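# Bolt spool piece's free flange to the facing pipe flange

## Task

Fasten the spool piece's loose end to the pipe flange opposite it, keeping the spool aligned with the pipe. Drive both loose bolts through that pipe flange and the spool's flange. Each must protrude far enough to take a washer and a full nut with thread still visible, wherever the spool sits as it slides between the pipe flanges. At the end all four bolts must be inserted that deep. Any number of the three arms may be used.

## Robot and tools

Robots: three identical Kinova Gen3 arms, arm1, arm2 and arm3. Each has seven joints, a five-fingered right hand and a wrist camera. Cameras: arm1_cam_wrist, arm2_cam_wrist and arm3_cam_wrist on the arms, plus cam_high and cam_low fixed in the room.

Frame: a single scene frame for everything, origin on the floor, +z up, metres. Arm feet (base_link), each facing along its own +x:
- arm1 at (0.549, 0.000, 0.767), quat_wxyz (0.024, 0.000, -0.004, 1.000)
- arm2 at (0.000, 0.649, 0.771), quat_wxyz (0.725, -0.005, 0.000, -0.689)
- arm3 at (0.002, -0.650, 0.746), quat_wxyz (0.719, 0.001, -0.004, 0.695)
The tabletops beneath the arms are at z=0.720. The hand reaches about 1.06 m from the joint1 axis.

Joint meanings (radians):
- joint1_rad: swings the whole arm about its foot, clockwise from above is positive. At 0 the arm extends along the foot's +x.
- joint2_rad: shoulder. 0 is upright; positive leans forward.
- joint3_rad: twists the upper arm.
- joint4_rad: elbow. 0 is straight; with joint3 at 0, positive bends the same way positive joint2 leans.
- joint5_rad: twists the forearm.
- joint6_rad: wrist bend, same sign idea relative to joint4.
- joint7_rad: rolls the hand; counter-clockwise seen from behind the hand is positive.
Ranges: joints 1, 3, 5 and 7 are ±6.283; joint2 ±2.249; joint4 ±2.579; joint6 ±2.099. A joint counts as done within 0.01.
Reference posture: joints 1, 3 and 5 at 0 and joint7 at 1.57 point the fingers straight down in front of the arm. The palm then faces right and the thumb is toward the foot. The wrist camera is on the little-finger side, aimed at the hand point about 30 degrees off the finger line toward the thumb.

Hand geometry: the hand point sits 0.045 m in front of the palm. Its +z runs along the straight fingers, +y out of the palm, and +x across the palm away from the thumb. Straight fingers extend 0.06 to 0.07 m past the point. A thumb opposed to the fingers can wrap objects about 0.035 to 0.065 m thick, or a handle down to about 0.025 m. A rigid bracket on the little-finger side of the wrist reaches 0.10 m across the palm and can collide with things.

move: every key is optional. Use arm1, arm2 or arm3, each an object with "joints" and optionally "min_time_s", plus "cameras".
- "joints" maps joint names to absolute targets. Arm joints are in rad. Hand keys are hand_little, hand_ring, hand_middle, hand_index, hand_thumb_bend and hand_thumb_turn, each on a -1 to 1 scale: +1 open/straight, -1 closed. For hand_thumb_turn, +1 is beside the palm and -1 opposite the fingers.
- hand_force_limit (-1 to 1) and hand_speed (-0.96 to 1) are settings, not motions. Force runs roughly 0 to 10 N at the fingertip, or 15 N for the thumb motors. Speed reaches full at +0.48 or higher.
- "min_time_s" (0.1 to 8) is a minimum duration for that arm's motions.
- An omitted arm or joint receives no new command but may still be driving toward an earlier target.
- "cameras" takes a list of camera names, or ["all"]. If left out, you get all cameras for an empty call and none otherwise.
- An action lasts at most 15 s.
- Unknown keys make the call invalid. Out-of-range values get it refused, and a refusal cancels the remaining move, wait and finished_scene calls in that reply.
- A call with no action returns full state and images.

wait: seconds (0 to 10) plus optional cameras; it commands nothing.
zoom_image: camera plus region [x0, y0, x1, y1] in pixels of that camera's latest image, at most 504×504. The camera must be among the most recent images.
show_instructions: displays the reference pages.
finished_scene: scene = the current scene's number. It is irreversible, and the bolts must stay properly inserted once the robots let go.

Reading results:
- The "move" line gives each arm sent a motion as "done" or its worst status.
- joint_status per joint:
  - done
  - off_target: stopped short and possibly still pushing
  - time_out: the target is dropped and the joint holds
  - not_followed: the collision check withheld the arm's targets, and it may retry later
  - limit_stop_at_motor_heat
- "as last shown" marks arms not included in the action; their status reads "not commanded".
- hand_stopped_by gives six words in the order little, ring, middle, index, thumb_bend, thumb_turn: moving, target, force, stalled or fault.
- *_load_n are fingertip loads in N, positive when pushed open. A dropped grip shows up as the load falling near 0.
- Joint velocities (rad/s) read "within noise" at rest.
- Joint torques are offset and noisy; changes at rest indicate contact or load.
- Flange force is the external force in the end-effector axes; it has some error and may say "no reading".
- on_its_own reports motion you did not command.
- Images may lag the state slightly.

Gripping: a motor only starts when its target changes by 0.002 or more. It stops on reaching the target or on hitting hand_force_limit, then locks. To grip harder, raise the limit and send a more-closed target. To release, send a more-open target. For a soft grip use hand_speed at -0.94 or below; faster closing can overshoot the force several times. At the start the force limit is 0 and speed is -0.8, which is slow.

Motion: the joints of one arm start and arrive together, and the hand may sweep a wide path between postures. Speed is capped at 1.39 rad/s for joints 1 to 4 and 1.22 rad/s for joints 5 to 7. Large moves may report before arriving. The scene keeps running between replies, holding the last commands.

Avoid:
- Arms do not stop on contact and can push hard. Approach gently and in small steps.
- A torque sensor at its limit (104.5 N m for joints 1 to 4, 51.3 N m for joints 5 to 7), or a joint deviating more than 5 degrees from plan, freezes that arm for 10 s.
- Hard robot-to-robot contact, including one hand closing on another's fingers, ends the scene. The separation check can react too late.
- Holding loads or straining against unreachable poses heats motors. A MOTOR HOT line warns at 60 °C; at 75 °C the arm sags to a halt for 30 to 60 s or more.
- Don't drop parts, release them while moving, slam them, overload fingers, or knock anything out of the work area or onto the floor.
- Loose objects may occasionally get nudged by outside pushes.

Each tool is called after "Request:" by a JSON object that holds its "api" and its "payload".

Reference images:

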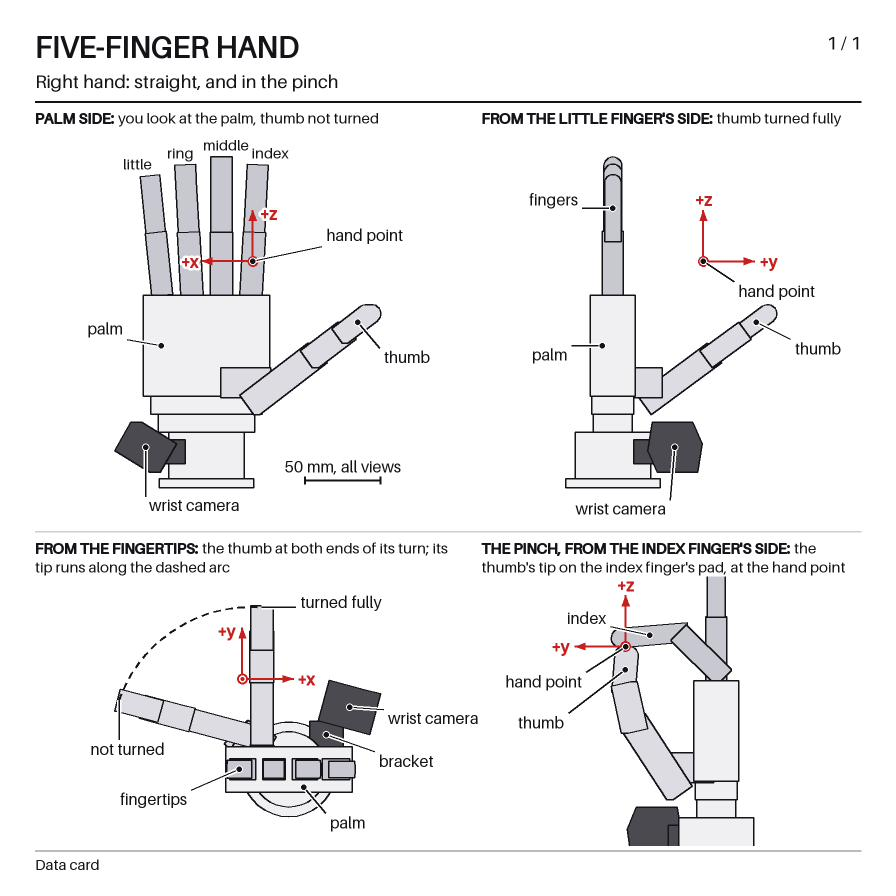

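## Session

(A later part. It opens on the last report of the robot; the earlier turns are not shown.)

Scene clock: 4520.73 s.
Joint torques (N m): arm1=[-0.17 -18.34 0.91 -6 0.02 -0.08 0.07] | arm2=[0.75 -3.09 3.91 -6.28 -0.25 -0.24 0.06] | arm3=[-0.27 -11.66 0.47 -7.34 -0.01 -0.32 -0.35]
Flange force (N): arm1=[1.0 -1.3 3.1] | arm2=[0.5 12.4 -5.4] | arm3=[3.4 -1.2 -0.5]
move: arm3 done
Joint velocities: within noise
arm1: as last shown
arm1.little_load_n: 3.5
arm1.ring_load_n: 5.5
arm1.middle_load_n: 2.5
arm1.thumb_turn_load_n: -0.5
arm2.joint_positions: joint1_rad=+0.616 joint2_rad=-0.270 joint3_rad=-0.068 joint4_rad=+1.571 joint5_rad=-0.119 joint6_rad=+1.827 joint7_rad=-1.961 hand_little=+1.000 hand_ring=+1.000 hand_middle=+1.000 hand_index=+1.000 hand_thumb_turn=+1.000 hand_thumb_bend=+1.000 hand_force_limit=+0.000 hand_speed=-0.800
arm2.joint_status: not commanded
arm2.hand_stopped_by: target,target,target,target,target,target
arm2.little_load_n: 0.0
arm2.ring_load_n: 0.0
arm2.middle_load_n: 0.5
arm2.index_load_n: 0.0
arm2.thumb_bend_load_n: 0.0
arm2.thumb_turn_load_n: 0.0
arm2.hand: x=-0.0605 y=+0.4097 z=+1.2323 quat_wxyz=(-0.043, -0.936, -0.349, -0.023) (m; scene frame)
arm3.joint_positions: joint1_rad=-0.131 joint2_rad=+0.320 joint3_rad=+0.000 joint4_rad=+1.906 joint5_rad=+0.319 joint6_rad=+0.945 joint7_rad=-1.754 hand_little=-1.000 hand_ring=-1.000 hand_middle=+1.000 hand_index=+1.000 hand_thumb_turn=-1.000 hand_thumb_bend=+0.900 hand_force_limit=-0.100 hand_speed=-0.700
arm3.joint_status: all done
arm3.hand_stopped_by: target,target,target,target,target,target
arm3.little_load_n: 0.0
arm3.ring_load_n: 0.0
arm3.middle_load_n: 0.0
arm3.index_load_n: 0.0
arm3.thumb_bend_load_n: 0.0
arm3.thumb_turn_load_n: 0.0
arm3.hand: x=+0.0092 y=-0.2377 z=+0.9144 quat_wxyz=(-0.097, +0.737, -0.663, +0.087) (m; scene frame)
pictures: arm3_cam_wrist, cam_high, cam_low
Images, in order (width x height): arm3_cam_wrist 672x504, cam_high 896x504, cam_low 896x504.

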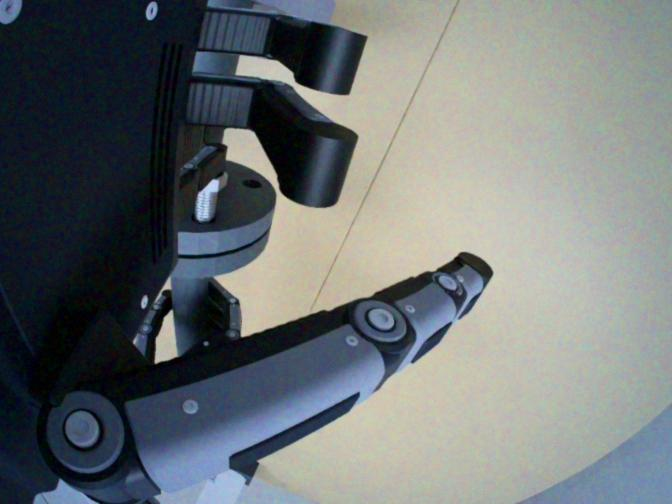

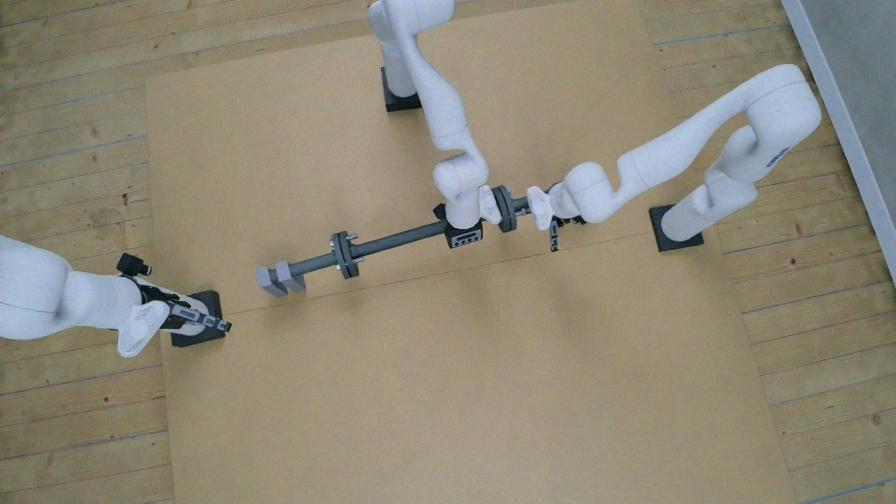

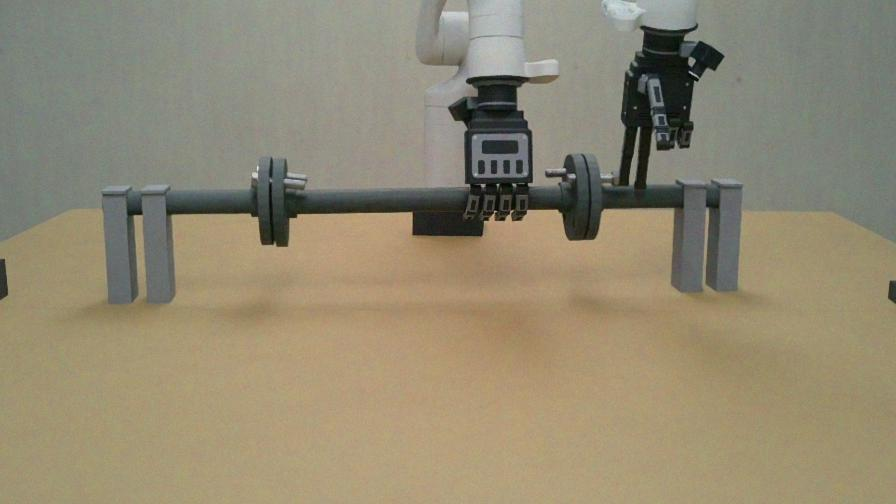

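Request:
{"api": "move", "payload": {"arm3": {"joints": {"joint1_rad": -0.1317, "joint2_rad": 0.3445, "joint3_rad": 0, "joint4_rad": 1.8689, "joint5_rad": 0.316, "joint6_rad": 0.9569, "joint7_rad": -1.7493}, "min_time_s": 3}, "cameras": ["cam_low"]}}

Request:
{"api": "zoom_image", "payload": {"camera": "cam_low", "region": [540, 130, 660, 250]}}

Scene clock: 4532.00 s.
Joint torques (N m): arm1=[-0.19 -18.49 0.88 -6.06 0.02 -0.04 0.08] | arm2=[0.77 -3.09 3.87 -6.29 -0.27 -0.23 0.06] | arm3=[-0.22 -12.18 0.54 -7.42 0.07 -0.29 -0.38]
Flange force (N): arm1=[1.0 -1.2 3.5] | arm2=[0.4 12.3 -5.4] | arm3=[3.5 -1.1 -0.4]
move: arm3 done
Joint velocities: within noise
arm1, arm2: as last shown
arm1.little_load_n: 4.0
arm1.thumb_bend_load_n: 7.5
arm1.thumb_turn_load_n: 0.0
arm2.middle_load_n: 0.0
arm3.joint_positions: joint1_rad=-0.132 joint2_rad=+0.345 joint3_rad=+0.000 joint4_rad=+1.869 joint5_rad=+0.316 joint6_rad=+0.957 joint7_rad=-1.749 hand_little=-1.000 hand_ring=-1.000 hand_middle=+1.000 hand_index=+1.000 hand_thumb_turn=-1.000 hand_thumb_bend=+0.900 hand_force_limit=-0.100 hand_speed=-0.700
arm3.joint_status: all done
arm3.hand_stopped_by: target,target,target,target,target,target
arm3.little_load_n: 0.0
arm3.ring_load_n: 0.0
arm3.middle_load_n: 0.0
arm3.index_load_n: 0.0
arm3.thumb_bend_load_n: 0.0
arm3.thumb_turn_load_n: 0.0
arm3.hand: x=+0.0079 y=-0.2257 z=+0.9142 quat_wxyz=(-0.097, +0.737, -0.663, +0.087) (m; scene frame)
pictures: cam_low
Images, in order (width x height): cam_low 896x504.

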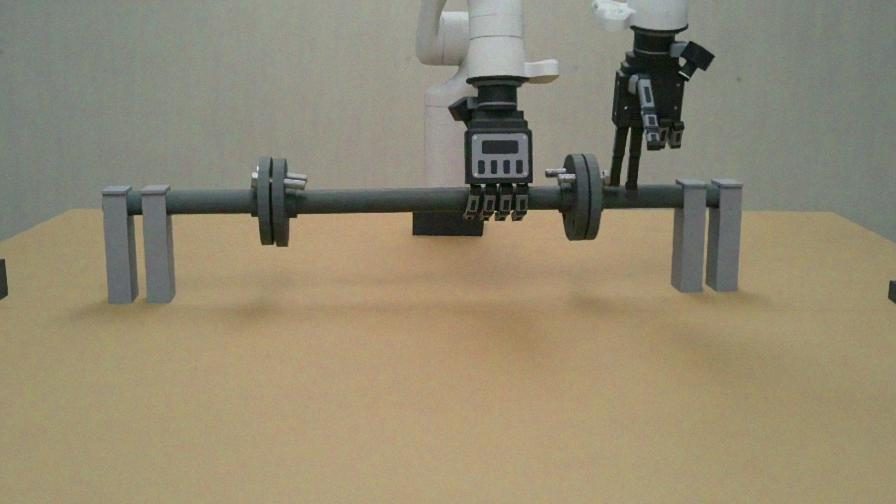

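Scaled by 4.200 from the camera's 896x504 image, which has a finer 1280x720 frame.

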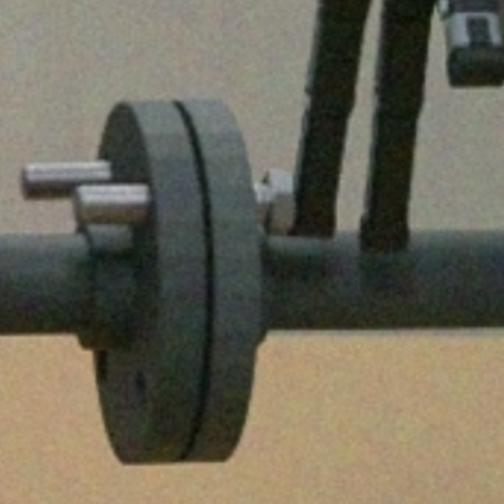

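Request:
{"api": "move", "payload": {"arm3": {"joints": {"joint1_rad": -0.1318, "joint2_rad": 0.3546, "joint3_rad": 0, "joint4_rad": 1.8535, "joint5_rad": 0.3148, "joint6_rad": 0.9618, "joint7_rad": -1.7474}, "min_time_s": 3}, "cameras": ["cam_low", "cam_high"]}}

Request:
{"api": "zoom_image", "payload": {"camera": "cam_low", "region": [540, 130, 660, 250]}}

Request:
{"api": "zoom_image", "payload": {"camera": "cam_high", "region": [490, 180, 550, 240]}}

Scene clock: 4547.97 s.
Joint torques (N m): arm1=[-0.21 -18.54 0.93 -6 -0.04 -0.05 0.06] | arm2=[0.76 -3.1 3.89 -6.29 -0.27 -0.25 0.04] | arm3=[-0.28 -12.42 0.52 -7.45 0.02 -0.29 -0.38]
Flange force (N): arm1=[1.1 -1.5 3.6] | arm2=[0.4 12.3 -5.4] | arm3=[3.5 -1.2 -0.2]
move: arm3 done
Joint velocities: within noise
arm1, arm2: as last shown
arm3.joint_positions: joint1_rad=-0.132 joint2_rad=+0.355 joint3_rad=+0.000 joint4_rad=+1.853 joint5_rad=+0.315 joint6_rad=+0.962 joint7_rad=-1.747 hand_little=-1.000 hand_ring=-1.000 hand_middle=+1.000 hand_index=+1.000 hand_thumb_turn=-1.000 hand_thumb_bend=+0.900 hand_force_limit=-0.100 hand_speed=-0.700
arm3.joint_status: all done
arm3.hand_stopped_by: target,target,target,target,target,target
arm3.little_load_n: 0.0
arm3.ring_load_n: 0.0
arm3.middle_load_n: 0.0
arm3.index_load_n: 0.0
arm3.thumb_bend_load_n: -0.5
arm3.thumb_turn_load_n: 0.0
arm3.hand: x=+0.0074 y=-0.2207 z=+0.9141 quat_wxyz=(-0.097, +0.737, -0.663, +0.087) (m; scene frame)
pictures: cam_high, cam_low
Images, in order (width x height): cam_high 896x504, cam_low 896x504.

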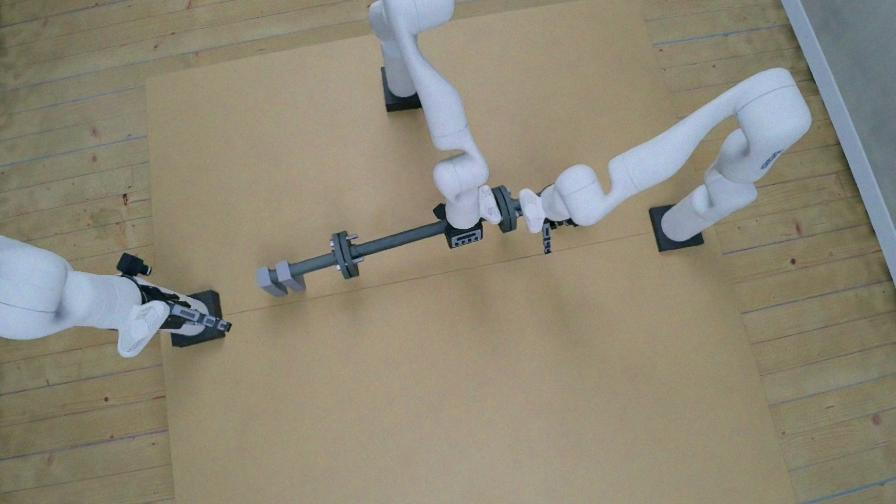

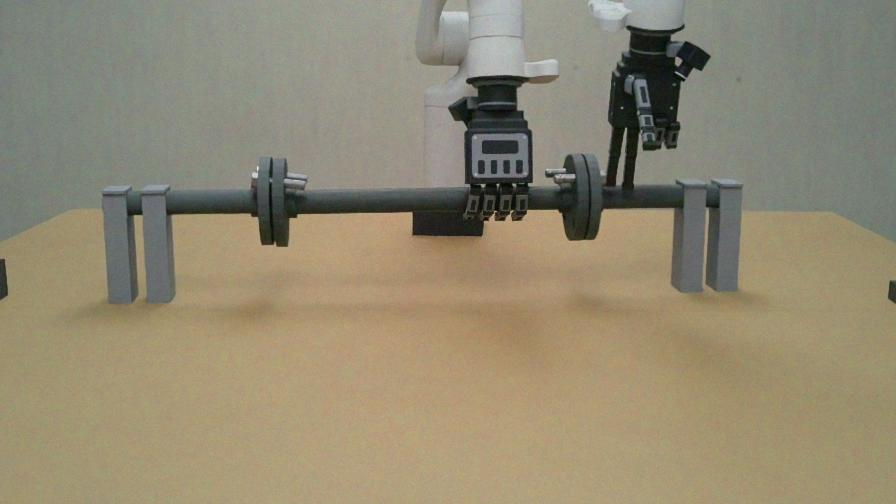

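Scaled by 4.200 from the camera's 896x504 image, which has a finer 1280x720 frame.

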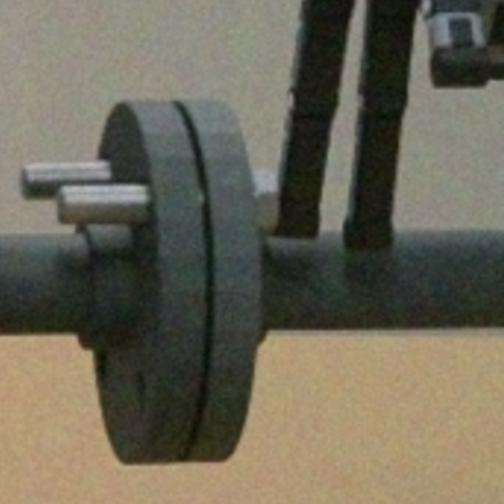

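Scaled by 8.400 from the camera's 896x504 image, which has a finer 1280x720 frame.

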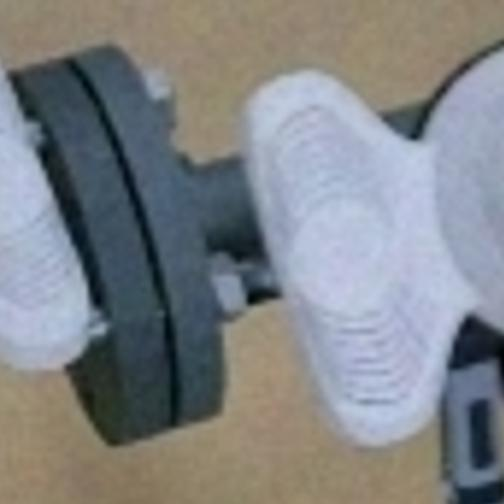

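Request:
{"api": "move", "payload": {"arm3": {"joints": {"joint1_rad": -0.1315, "joint2_rad": 0.32, "joint3_rad": 0, "joint4_rad": 1.9056, "joint5_rad": 0.3188, "joint6_rad": 0.9451, "joint7_rad": -1.7539}, "min_time_s": 2}}}

Request:
{"api": "move", "payload": {"arm3": {"joints": {"joint1_rad": -0.13, "joint2_rad": 0.1777, "joint3_rad": 0, "joint4_rad": 1.8409, "joint5_rad": 0.283, "joint6_rad": 1.1425, "joint7_rad": -1.6815}, "min_time_s": 2.5}, "cameras": ["cam_low", "cam_high", "arm3_cam_wrist", "arm1_cam_wrist"]}}

Request:
{"api": "zoom_image", "payload": {"camera": "cam_low", "region": [540, 130, 660, 250]}}

Request:
{"api": "zoom_image", "payload": {"camera": "cam_low", "region": [220, 130, 340, 250]}}

Scene clock: 4575.20 s.
Joint torques (N m): arm1=[-0.24 -18.63 0.93 -6 0 -0.12 0.02] | arm2=[0.71 -3.11 3.92 -6.24 -0.3 -0.24 0.05] | arm3=[-0.23 -11.69 0.56 -7.27 0.03 -0.19 -0.38]
Flange force (N): arm1=[1.2 -1.9 3.6] | arm2=[0.4 12.4 -5.5] | arm3=[3.3 -1.1 -0.2]
move: arm3 done
Joint velocities: within noise
arm1, arm2: as last shown
arm3.joint_positions: joint1_rad=-0.131 joint2_rad=+0.320 joint3_rad=+0.000 joint4_rad=+1.906 joint5_rad=+0.319 joint6_rad=+0.945 joint7_rad=-1.754 hand_little=-1.000 hand_ring=-1.000 hand_middle=+1.000 hand_index=+1.000 hand_thumb_turn=-1.000 hand_thumb_bend=+0.900 hand_force_limit=-0.100 hand_speed=-0.700
arm3.joint_status: all done
arm3.hand_stopped_by: target,target,target,target,target,target
arm3.little_load_n: 0.0
arm3.ring_load_n: 0.0
arm3.middle_load_n: 0.0
arm3.index_load_n: 0.0
arm3.thumb_bend_load_n: 0.0
arm3.thumb_turn_load_n: 0.0
arm3.hand: x=+0.0091 y=-0.2377 z=+0.9144 quat_wxyz=(-0.097, +0.737, -0.663, +0.087) (m; scene frame)
pictures: none

Scene clock: 4578.00 s.
Joint torques (N m): arm1=[-0.16 -18.6 0.93 -5.99 -0.01 -0.08 0.11] | arm2=[0.75 -3.12 3.9 -6.32 -0.29 -0.24 0.07] | arm3=[-0.29 -9.96 0.38 -8.11 0.1 -0.25 -0.36]
Flange force (N): arm1=[0.8 -1.7 3.6] | arm2=[0.5 12.4 -5.3] | arm3=[3.3 -1.0 0.4]
move: arm3 done
Joint velocities: within noise
arm1.joint_positions: joint1_rad=-0.224 joint2_rad=+0.612 joint3_rad=+0.000 joint4_rad=+1.752 joint5_rad=+0.009 joint6_rad=+0.603 joint7_rad=-0.083 hand_little=-0.027 hand_ring=-0.026 hand_middle=-0.026 hand_index=-0.009 hand_thumb_turn=-1.000 hand_thumb_bend=+0.347 hand_force_limit=-0.500 hand_speed=-0.800
arm1.joint_status: not commanded
arm1.hand_stopped_by: force,force,force,force,force,target
arm1.little_load_n: 4.0
arm1.ring_load_n: 5.5
arm1.middle_load_n: 2.5
arm1.index_load_n: 0.0
arm1.thumb_bend_load_n: 7.5
arm1.thumb_turn_load_n: 0.0
arm1.hand: x=+0.0961 y=-0.0904 z=+0.8446 quat_wxyz=(-0.058, +0.668, +0.739, -0.065) (m; scene frame)
arm2: as last shown
arm3.joint_positions: joint1_rad=-0.130 joint2_rad=+0.178 joint3_rad=+0.000 joint4_rad=+1.841 joint5_rad=+0.283 joint6_rad=+1.143 joint7_rad=-1.681 hand_little=-1.000 hand_ring=-1.000 hand_middle=+1.000 hand_index=+1.000 hand_thumb_turn=-1.000 hand_thumb_bend=+0.900 hand_force_limit=-0.100 hand_speed=-0.700
arm3.joint_status: all done
arm3.hand_stopped_by: target,target,target,target,target,target
arm3.little_load_n: 0.5
arm3.ring_load_n: 0.0
arm3.middle_load_n: 0.0
arm3.index_load_n: 0.0
arm3.thumb_bend_load_n: 0.0
arm3.thumb_turn_load_n: 0.0
arm3.hand: x=+0.0117 y=-0.2621 z=+0.9843 quat_wxyz=(-0.097, +0.737, -0.663, +0.087) (m; scene frame)
pictures: arm1_cam_wrist, arm3_cam_wrist, cam_high, cam_low
Images, in order (width x height): arm1_cam_wrist 672x504, arm3_cam_wrist 672x504, cam_high 896x504, cam_low 896x504.

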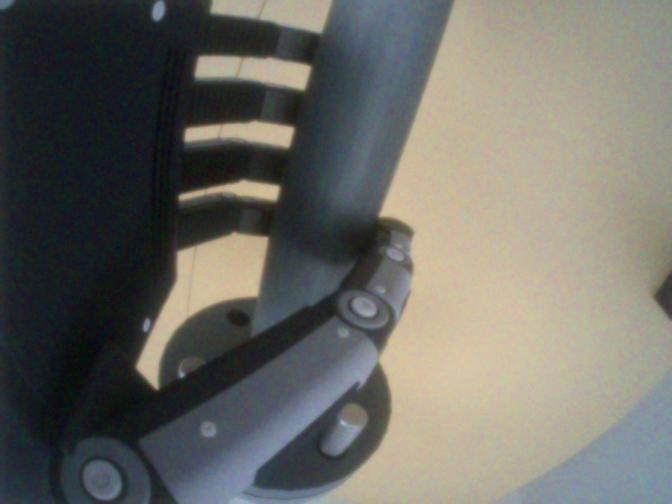

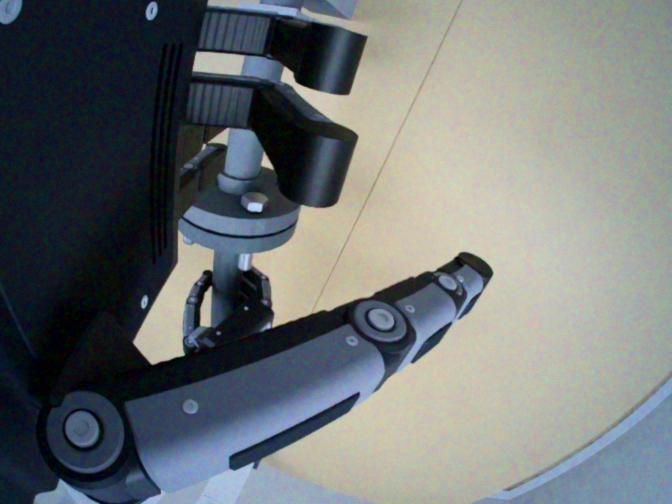

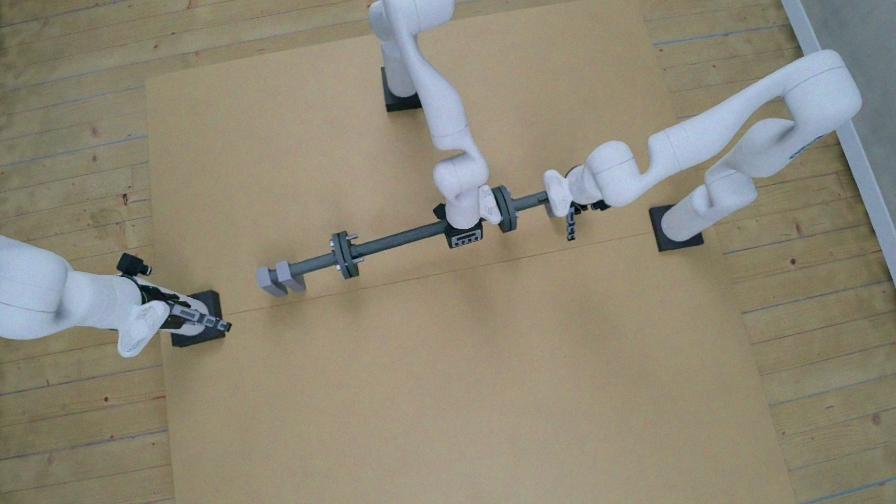

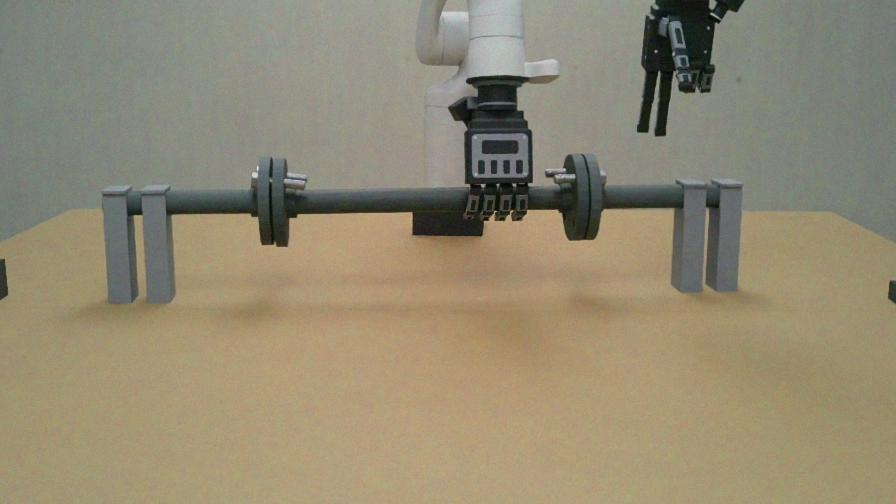

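Scaled by 4.200 from the camera's 896x504 image, which has a finer 1280x720 frame.

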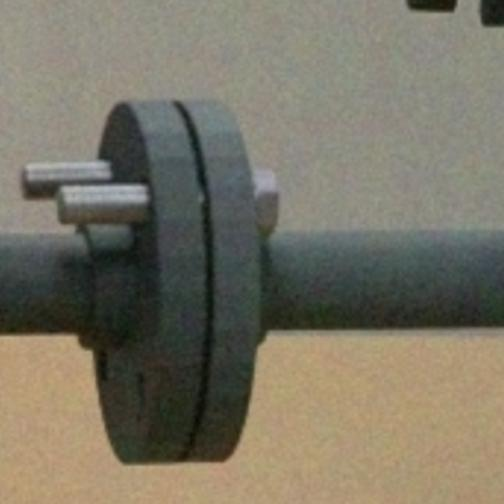

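Scaled by 4.200 from the camera's 896x504 image, which has a finer 1280x720 frame.

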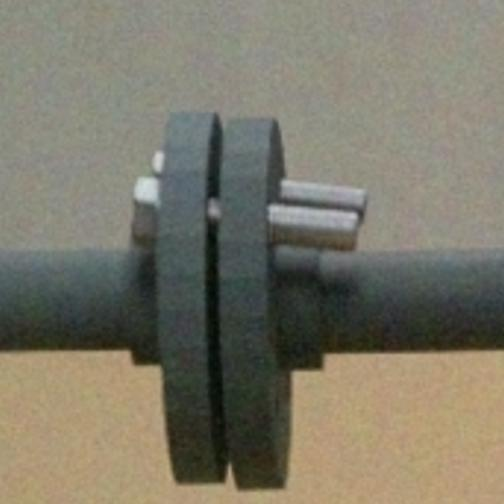

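Request:
{"api": "move", "payload": {"arm1": {"joints": {"joint1_rad": -0.2244, "joint2_rad": 0.6153, "joint3_rad": 0, "joint4_rad": 1.7536, "joint5_rad": 0.0086, "joint6_rad": 0.5974, "joint7_rad": -0.0833}, "min_time_s": 2}, "cameras": ["cam_low"]}}

Request:
{"api": "zoom_image", "payload": {"camera": "cam_low", "region": [540, 130, 660, 250]}}

Scene clock: 4593.10 s.
Joint torques (N m): arm1=[-0.31 -17.06 0.8 -5.44 -0.1 -0.17 0.04] | arm2=[0.74 -3.07 3.93 -6.27 -0.3 -0.24 0.08] | arm3=[-0.22 -9.97 0.44 -8.1 0.1 -0.25 -0.34]
Flange force (N): arm1=[1.3 -1.7 0.2] | arm2=[0.5 12.5 -5.4] | arm3=[3.2 -0.7 0.3]
move: arm1 done
Joint velocities: within noise
arm1.joint_positions: joint1_rad=-0.224 joint2_rad=+0.615 joint3_rad=+0.000 joint4_rad=+1.754 joint5_rad=+0.009 joint6_rad=+0.597 joint7_rad=-0.083 hand_little=-0.027 hand_ring=-0.026 hand_middle=-0.026 hand_index=-0.009 hand_thumb_turn=-1.000 hand_thumb_bend=+0.347 hand_force_limit=-0.500 hand_speed=-0.800
arm1.joint_status: all done
arm1.hand_stopped_by: force,force,force,force,force,target
arm1.little_load_n: 2.0
arm1.ring_load_n: 4.0
arm1.middle_load_n: 3.0
arm1.index_load_n: 0.0
arm1.thumb_bend_load_n: 7.0
arm1.thumb_turn_load_n: 0.5
arm1.hand: x=+0.0961 y=-0.0904 z=+0.8426 quat_wxyz=(-0.058, +0.668, +0.739, -0.065) (m; scene frame)
arm2, arm3: as last shown
arm3.little_load_n: 0.0
pictures: cam_low
Images, in order (width x height): cam_low 896x504.

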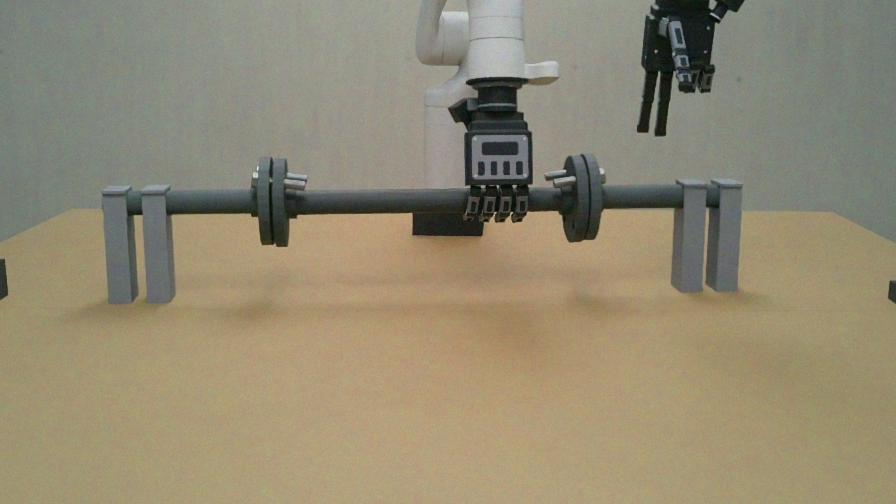

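Scaled by 4.200 from the camera's 896x504 image, which has a finer 1280x720 frame.

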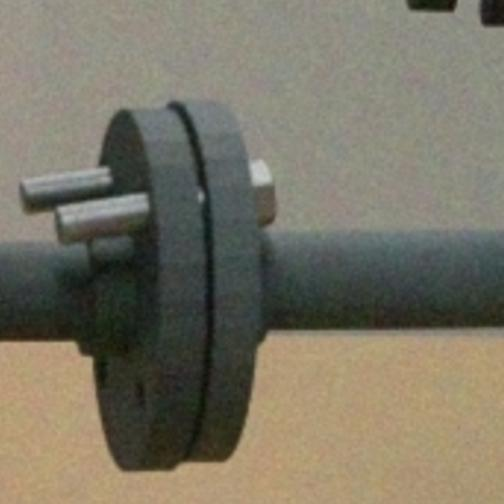

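Request:
{"api": "move", "payload": {"arm1": {"joints": {"hand_thumb_bend": 1.0}}, "cameras": ["cam_low", "arm1_cam_wrist"]}}

Request:
{"api": "zoom_image", "payload": {"camera": "cam_low", "region": [440, 130, 620, 250]}}

Scene clock: 4619.37 s.
Joint torques (N m): arm1=[-0.09 -17.74 0.72 -5.65 0 -0.13 0.14] | arm2=[0.71 -3.08 3.88 -6.34 -0.27 -0.26 0.07] | arm3=[-0.21 -9.9 0.38 -8.12 0.12 -0.24 -0.41]
Flange force (N): arm1=[0.5 -1.7 1.7] | arm2=[0.5 12.3 -5.2] | arm3=[3.4 -1.0 0.3]
move: arm1 done
Joint velocities: within noise
arm1.joint_positions: joint1_rad=-0.224 joint2_rad=+0.615 joint3_rad=+0.000 joint4_rad=+1.754 joint5_rad=+0.009 joint6_rad=+0.597 joint7_rad=-0.083 hand_little=-0.027 hand_ring=-0.026 hand_middle=-0.026 hand_index=-0.009 hand_thumb_turn=-1.000 hand_thumb_bend=+1.000 hand_force_limit=-0.500 hand_speed=-0.800
arm1.joint_status: all done
arm1.hand_stopped_by: force,force,force,force,target,target
arm1.little_load_n: 1.0
arm1.ring_load_n: 2.0
arm1.middle_load_n: 0.5
arm1.index_load_n: 0.0
arm1.thumb_bend_load_n: 0.0
arm1.thumb_turn_load_n: 0.0
arm1.hand: x=+0.0961 y=-0.0904 z=+0.8426 quat_wxyz=(-0.058, +0.668, +0.739, -0.065) (m; scene frame)
arm2, arm3: as last shown
pictures: arm1_cam_wrist, cam_low
Images, in order (width x height): arm1_cam_wrist 672x504, cam_low 896x504.

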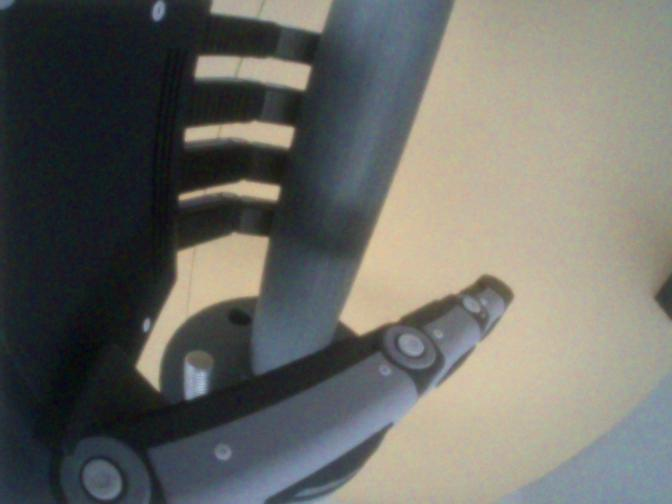

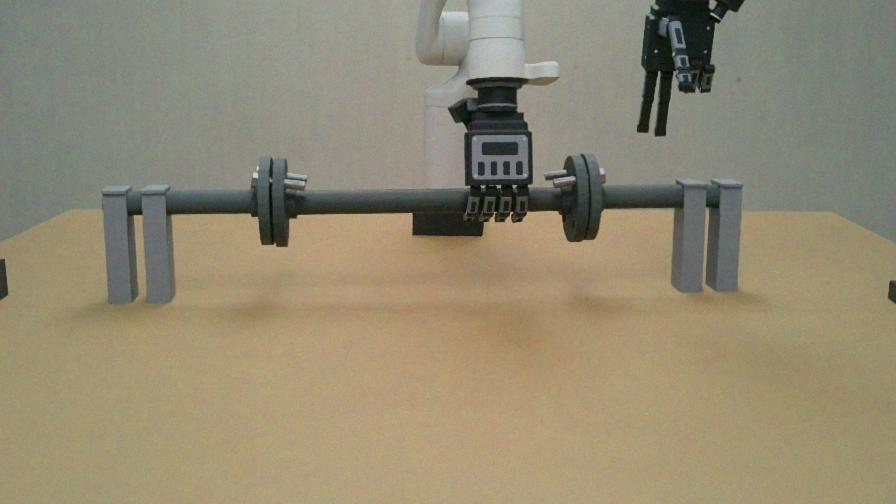

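Scaled by 2.800 from the camera's 896x504 image, which has a finer 1280x720 frame.

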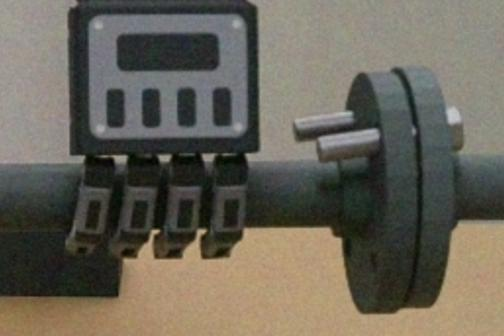

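Request:
{"api": "move", "payload": {"arm1": {"joints": {"hand_little": 1.0, "hand_ring": 1.0, "hand_middle": 1.0, "hand_index": 1.0}}, "cameras": ["cam_low", "cam_high"]}}

Scene clock: 4668.17 s.
Joint torques (N m): arm1=[-0.27 -16.6 0.63 -5.25 -0.08 -0.18 0.14] | arm2=[0.76 -3.1 3.88 -6.28 -0.3 -0.27 0.07] | arm3=[-0.19 -9.89 0.36 -8.12 0.08 -0.28 -0.35]
Flange force (N): arm1=[0.9 -1.8 -0.9] | arm2=[0.4 12.3 -5.5] | arm3=[3.4 -0.8 0.2]
move: arm1 done
Joint velocities: within noise
arm1.joint_positions: joint1_rad=-0.224 joint2_rad=+0.615 joint3_rad=+0.000 joint4_rad=+1.754 joint5_rad=+0.009 joint6_rad=+0.597 joint7_rad=-0.083 hand_little=+1.000 hand_ring=+1.000 hand_middle=+1.000 hand_index=+1.000 hand_thumb_turn=-1.000 hand_thumb_bend=+1.000 hand_force_limit=-0.500 hand_speed=-0.800
arm1.joint_status: all done
arm1.hand_stopped_by: target,target,target,target,target,target
arm1.little_load_n: 0.0
arm1.ring_load_n: 0.0
arm1.middle_load_n: 0.0
arm1.index_load_n: 0.0
arm1.thumb_bend_load_n: 0.0
arm1.thumb_turn_load_n: 0.0
arm1.hand: x=+0.0961 y=-0.0904 z=+0.8426 quat_wxyz=(-0.058, +0.668, +0.739, -0.065) (m; scene frame)
arm2, arm3: as last shown
arm2.thumb_bend_load_n: -0.5
pictures: cam_high, cam_low
Images, in order (width x height): cam_high 896x504, cam_low 896x504.

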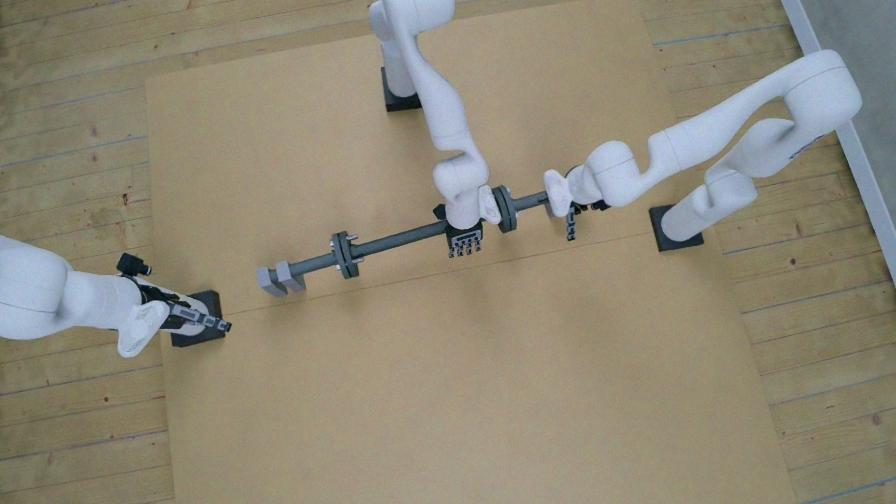

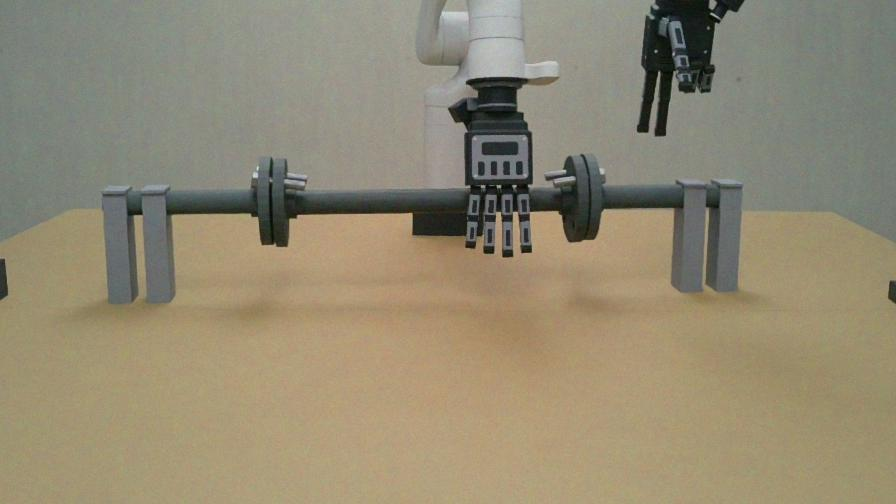

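Request:
{"api": "move", "payload": {"arm1": {"joints": {"joint2_rad": 0.5064, "joint4_rad": 1.6715, "joint6_rad": 0.7884}, "min_time_s": 2.5}, "cameras": ["cam_low"]}}

Request:
{"api": "move", "payload": {"arm1": {"joints": {"joint2_rad": 0.4254, "joint4_rad": 1.5531, "joint6_rad": 0.9878}, "min_time_s": 2}, "cameras": ["cam_low", "cam_high"]}}

Request:
{"api": "zoom_image", "payload": {"camera": "cam_low", "region": [540, 130, 660, 250]}}

Request:
{"api": "zoom_image", "payload": {"camera": "cam_low", "region": [220, 130, 340, 250]}}

Scene clock: 4710.17 s.
Joint torques (N m): arm1=[-0.37 -15.93 0.58 -6.28 -0.08 -0.24 0.11] | arm2=[0.75 -3.13 3.94 -6.22 -0.29 -0.23 0.03] | arm3=[-0.19 -9.91 0.38 -8.11 0.11 -0.27 -0.37]
Flange force (N): arm1=[0.9 -1.8 -1.0] | arm2=[0.3 12.5 -5.6] | arm3=[3.4 -0.8 0.2]
move: arm1 done
Joint velocities: within noise
arm1.joint_positions: joint1_rad=-0.224 joint2_rad=+0.506 joint3_rad=+0.000 joint4_rad=+1.672 joint5_rad=+0.009 joint6_rad=+0.788 joint7_rad=-0.083 hand_little=+1.000 hand_ring=+1.000 hand_middle=+1.000 hand_index=+1.000 hand_thumb_turn=-1.000 hand_thumb_bend=+1.000 hand_force_limit=-0.500 hand_speed=-0.800
arm1.joint_status: all done
arm1.hand_stopped_by: target,target,target,target,target,target
arm1.little_load_n: 0.0
arm1.ring_load_n: 0.0
arm1.middle_load_n: 0.0
arm1.index_load_n: 0.0
arm1.thumb_bend_load_n: 0.0
arm1.thumb_turn_load_n: 0.0
arm1.hand: x=+0.0961 y=-0.0906 z=+0.9127 quat_wxyz=(-0.059, +0.669, +0.738, -0.064) (m; scene frame)
arm2.joint_positions: joint1_rad=+0.616 joint2_rad=-0.270 joint3_rad=-0.068 joint4_rad=+1.571 joint5_rad=-0.119 joint6_rad=+1.827 joint7_rad=-1.961 hand_little=+1.000 hand_ring=+1.000 hand_middle=+1.000 hand_index=+1.000 hand_thumb_turn=+1.000 hand_thumb_bend=+1.000 hand_force_limit=+0.000 hand_speed=-0.800
arm2.joint_status: not commanded
arm2.hand_stopped_by: target,target,target,target,target,target
arm2.little_load_n: 0.0
arm2.ring_load_n: 0.0
arm2.middle_load_n: 0.0
arm2.index_load_n: 0.0
arm2.thumb_bend_load_n: 0.0
arm2.thumb_turn_load_n: 0.0
arm2.hand: x=-0.0605 y=+0.4097 z=+1.2323 quat_wxyz=(-0.043, -0.936, -0.349, -0.023) (m; scene frame)
arm3: as last shown
pictures: cam_low
Images, in order (width x height): cam_low 896x504.

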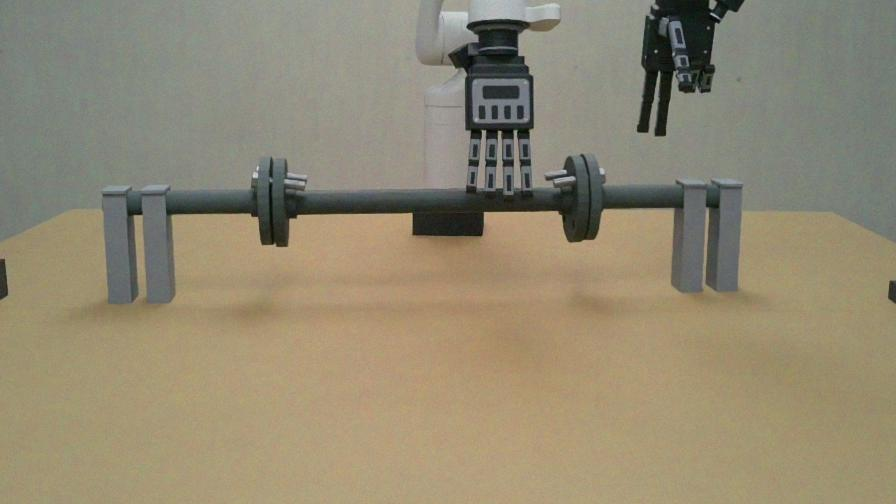

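Scene clock: 4712.43 s.
Joint torques (N m): arm1=[-0.3 -15.27 0.6 -7.06 -0.08 -0.19 0.13] | arm2=[0.73 -3.14 3.9 -6.29 -0.28 -0.26 0.08] | arm3=[-0.25 -9.94 0.4 -8.09 0.13 -0.28 -0.35]
Flange force (N): arm1=[0.5 -1.6 -1.2] | arm2=[0.4 12.5 -5.5] | arm3=[3.2 -0.8 0.2]
move: arm1 done
Joint velocities: within noise
arm1.joint_positions: joint1_rad=-0.224 joint2_rad=+0.425 joint3_rad=+0.000 joint4_rad=+1.553 joint5_rad=+0.009 joint6_rad=+0.988 joint7_rad=-0.083 hand_little=+1.000 hand_ring=+1.000 hand_middle=+1.000 hand_index=+1.000 hand_thumb_turn=-1.000 hand_thumb_bend=+1.000 hand_force_limit=-0.500 hand_speed=-0.800
arm1.joint_status: all done
arm1.hand_stopped_by: target,target,target,target,target,target
arm1.little_load_n: 0.0
arm1.ring_load_n: 0.0
arm1.middle_load_n: -0.5
arm1.index_load_n: 0.0
arm1.thumb_bend_load_n: 0.0
arm1.thumb_turn_load_n: 0.0
arm1.hand: x=+0.0960 y=-0.0909 z=+0.9827 quat_wxyz=(-0.059, +0.669, +0.738, -0.064) (m; scene frame)
arm2, arm3: as last shown
arm3.thumb_turn_load_n: -0.5
pictures: cam_high, cam_low
Images, in order (width x height): cam_high 896x504, cam_low 896x504.

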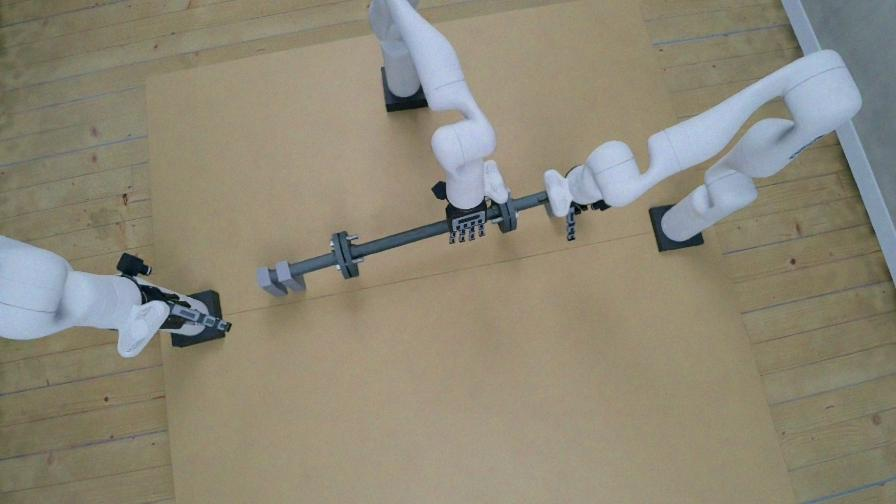

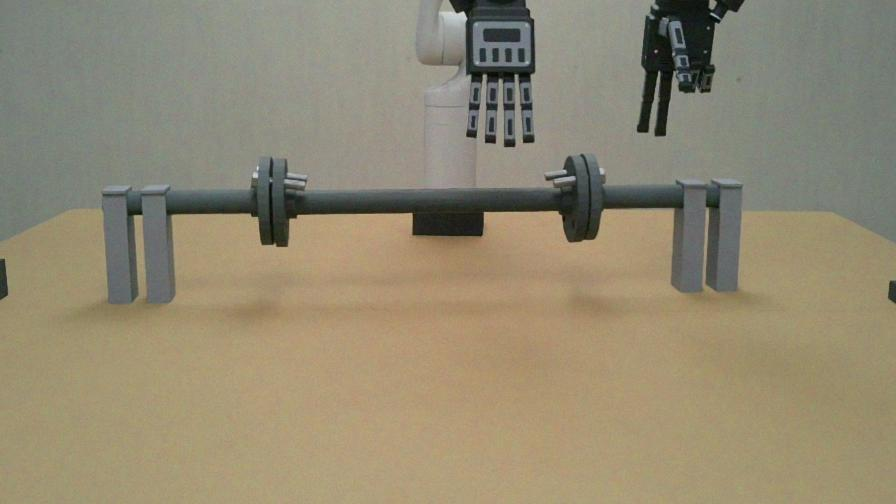

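Scaled by 4.200 from the camera's 896x504 image, which has a finer 1280x720 frame.

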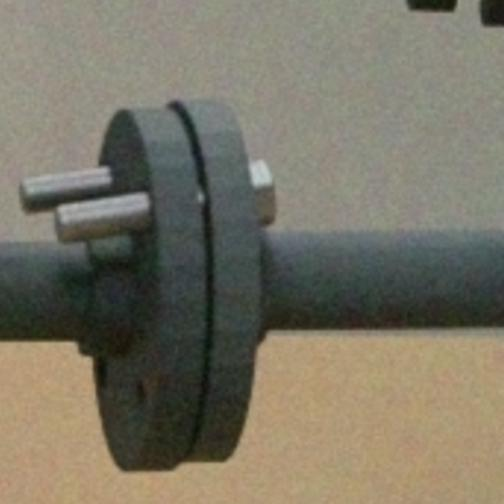

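Scaled by 4.200 from the camera's 896x504 image, which has a finer 1280x720 frame.

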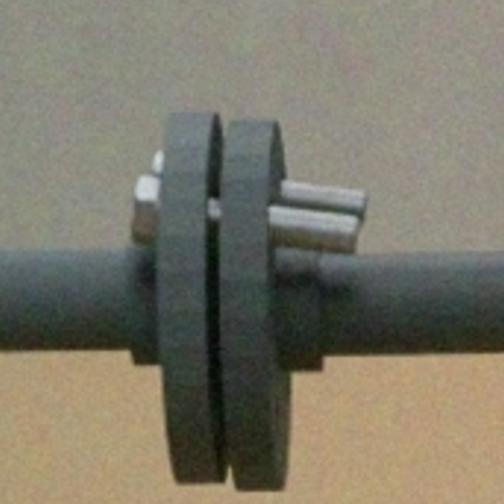

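Request:
{"api": "finished_scene", "payload": {"scene": 1}}

The scene is finished: the task was done.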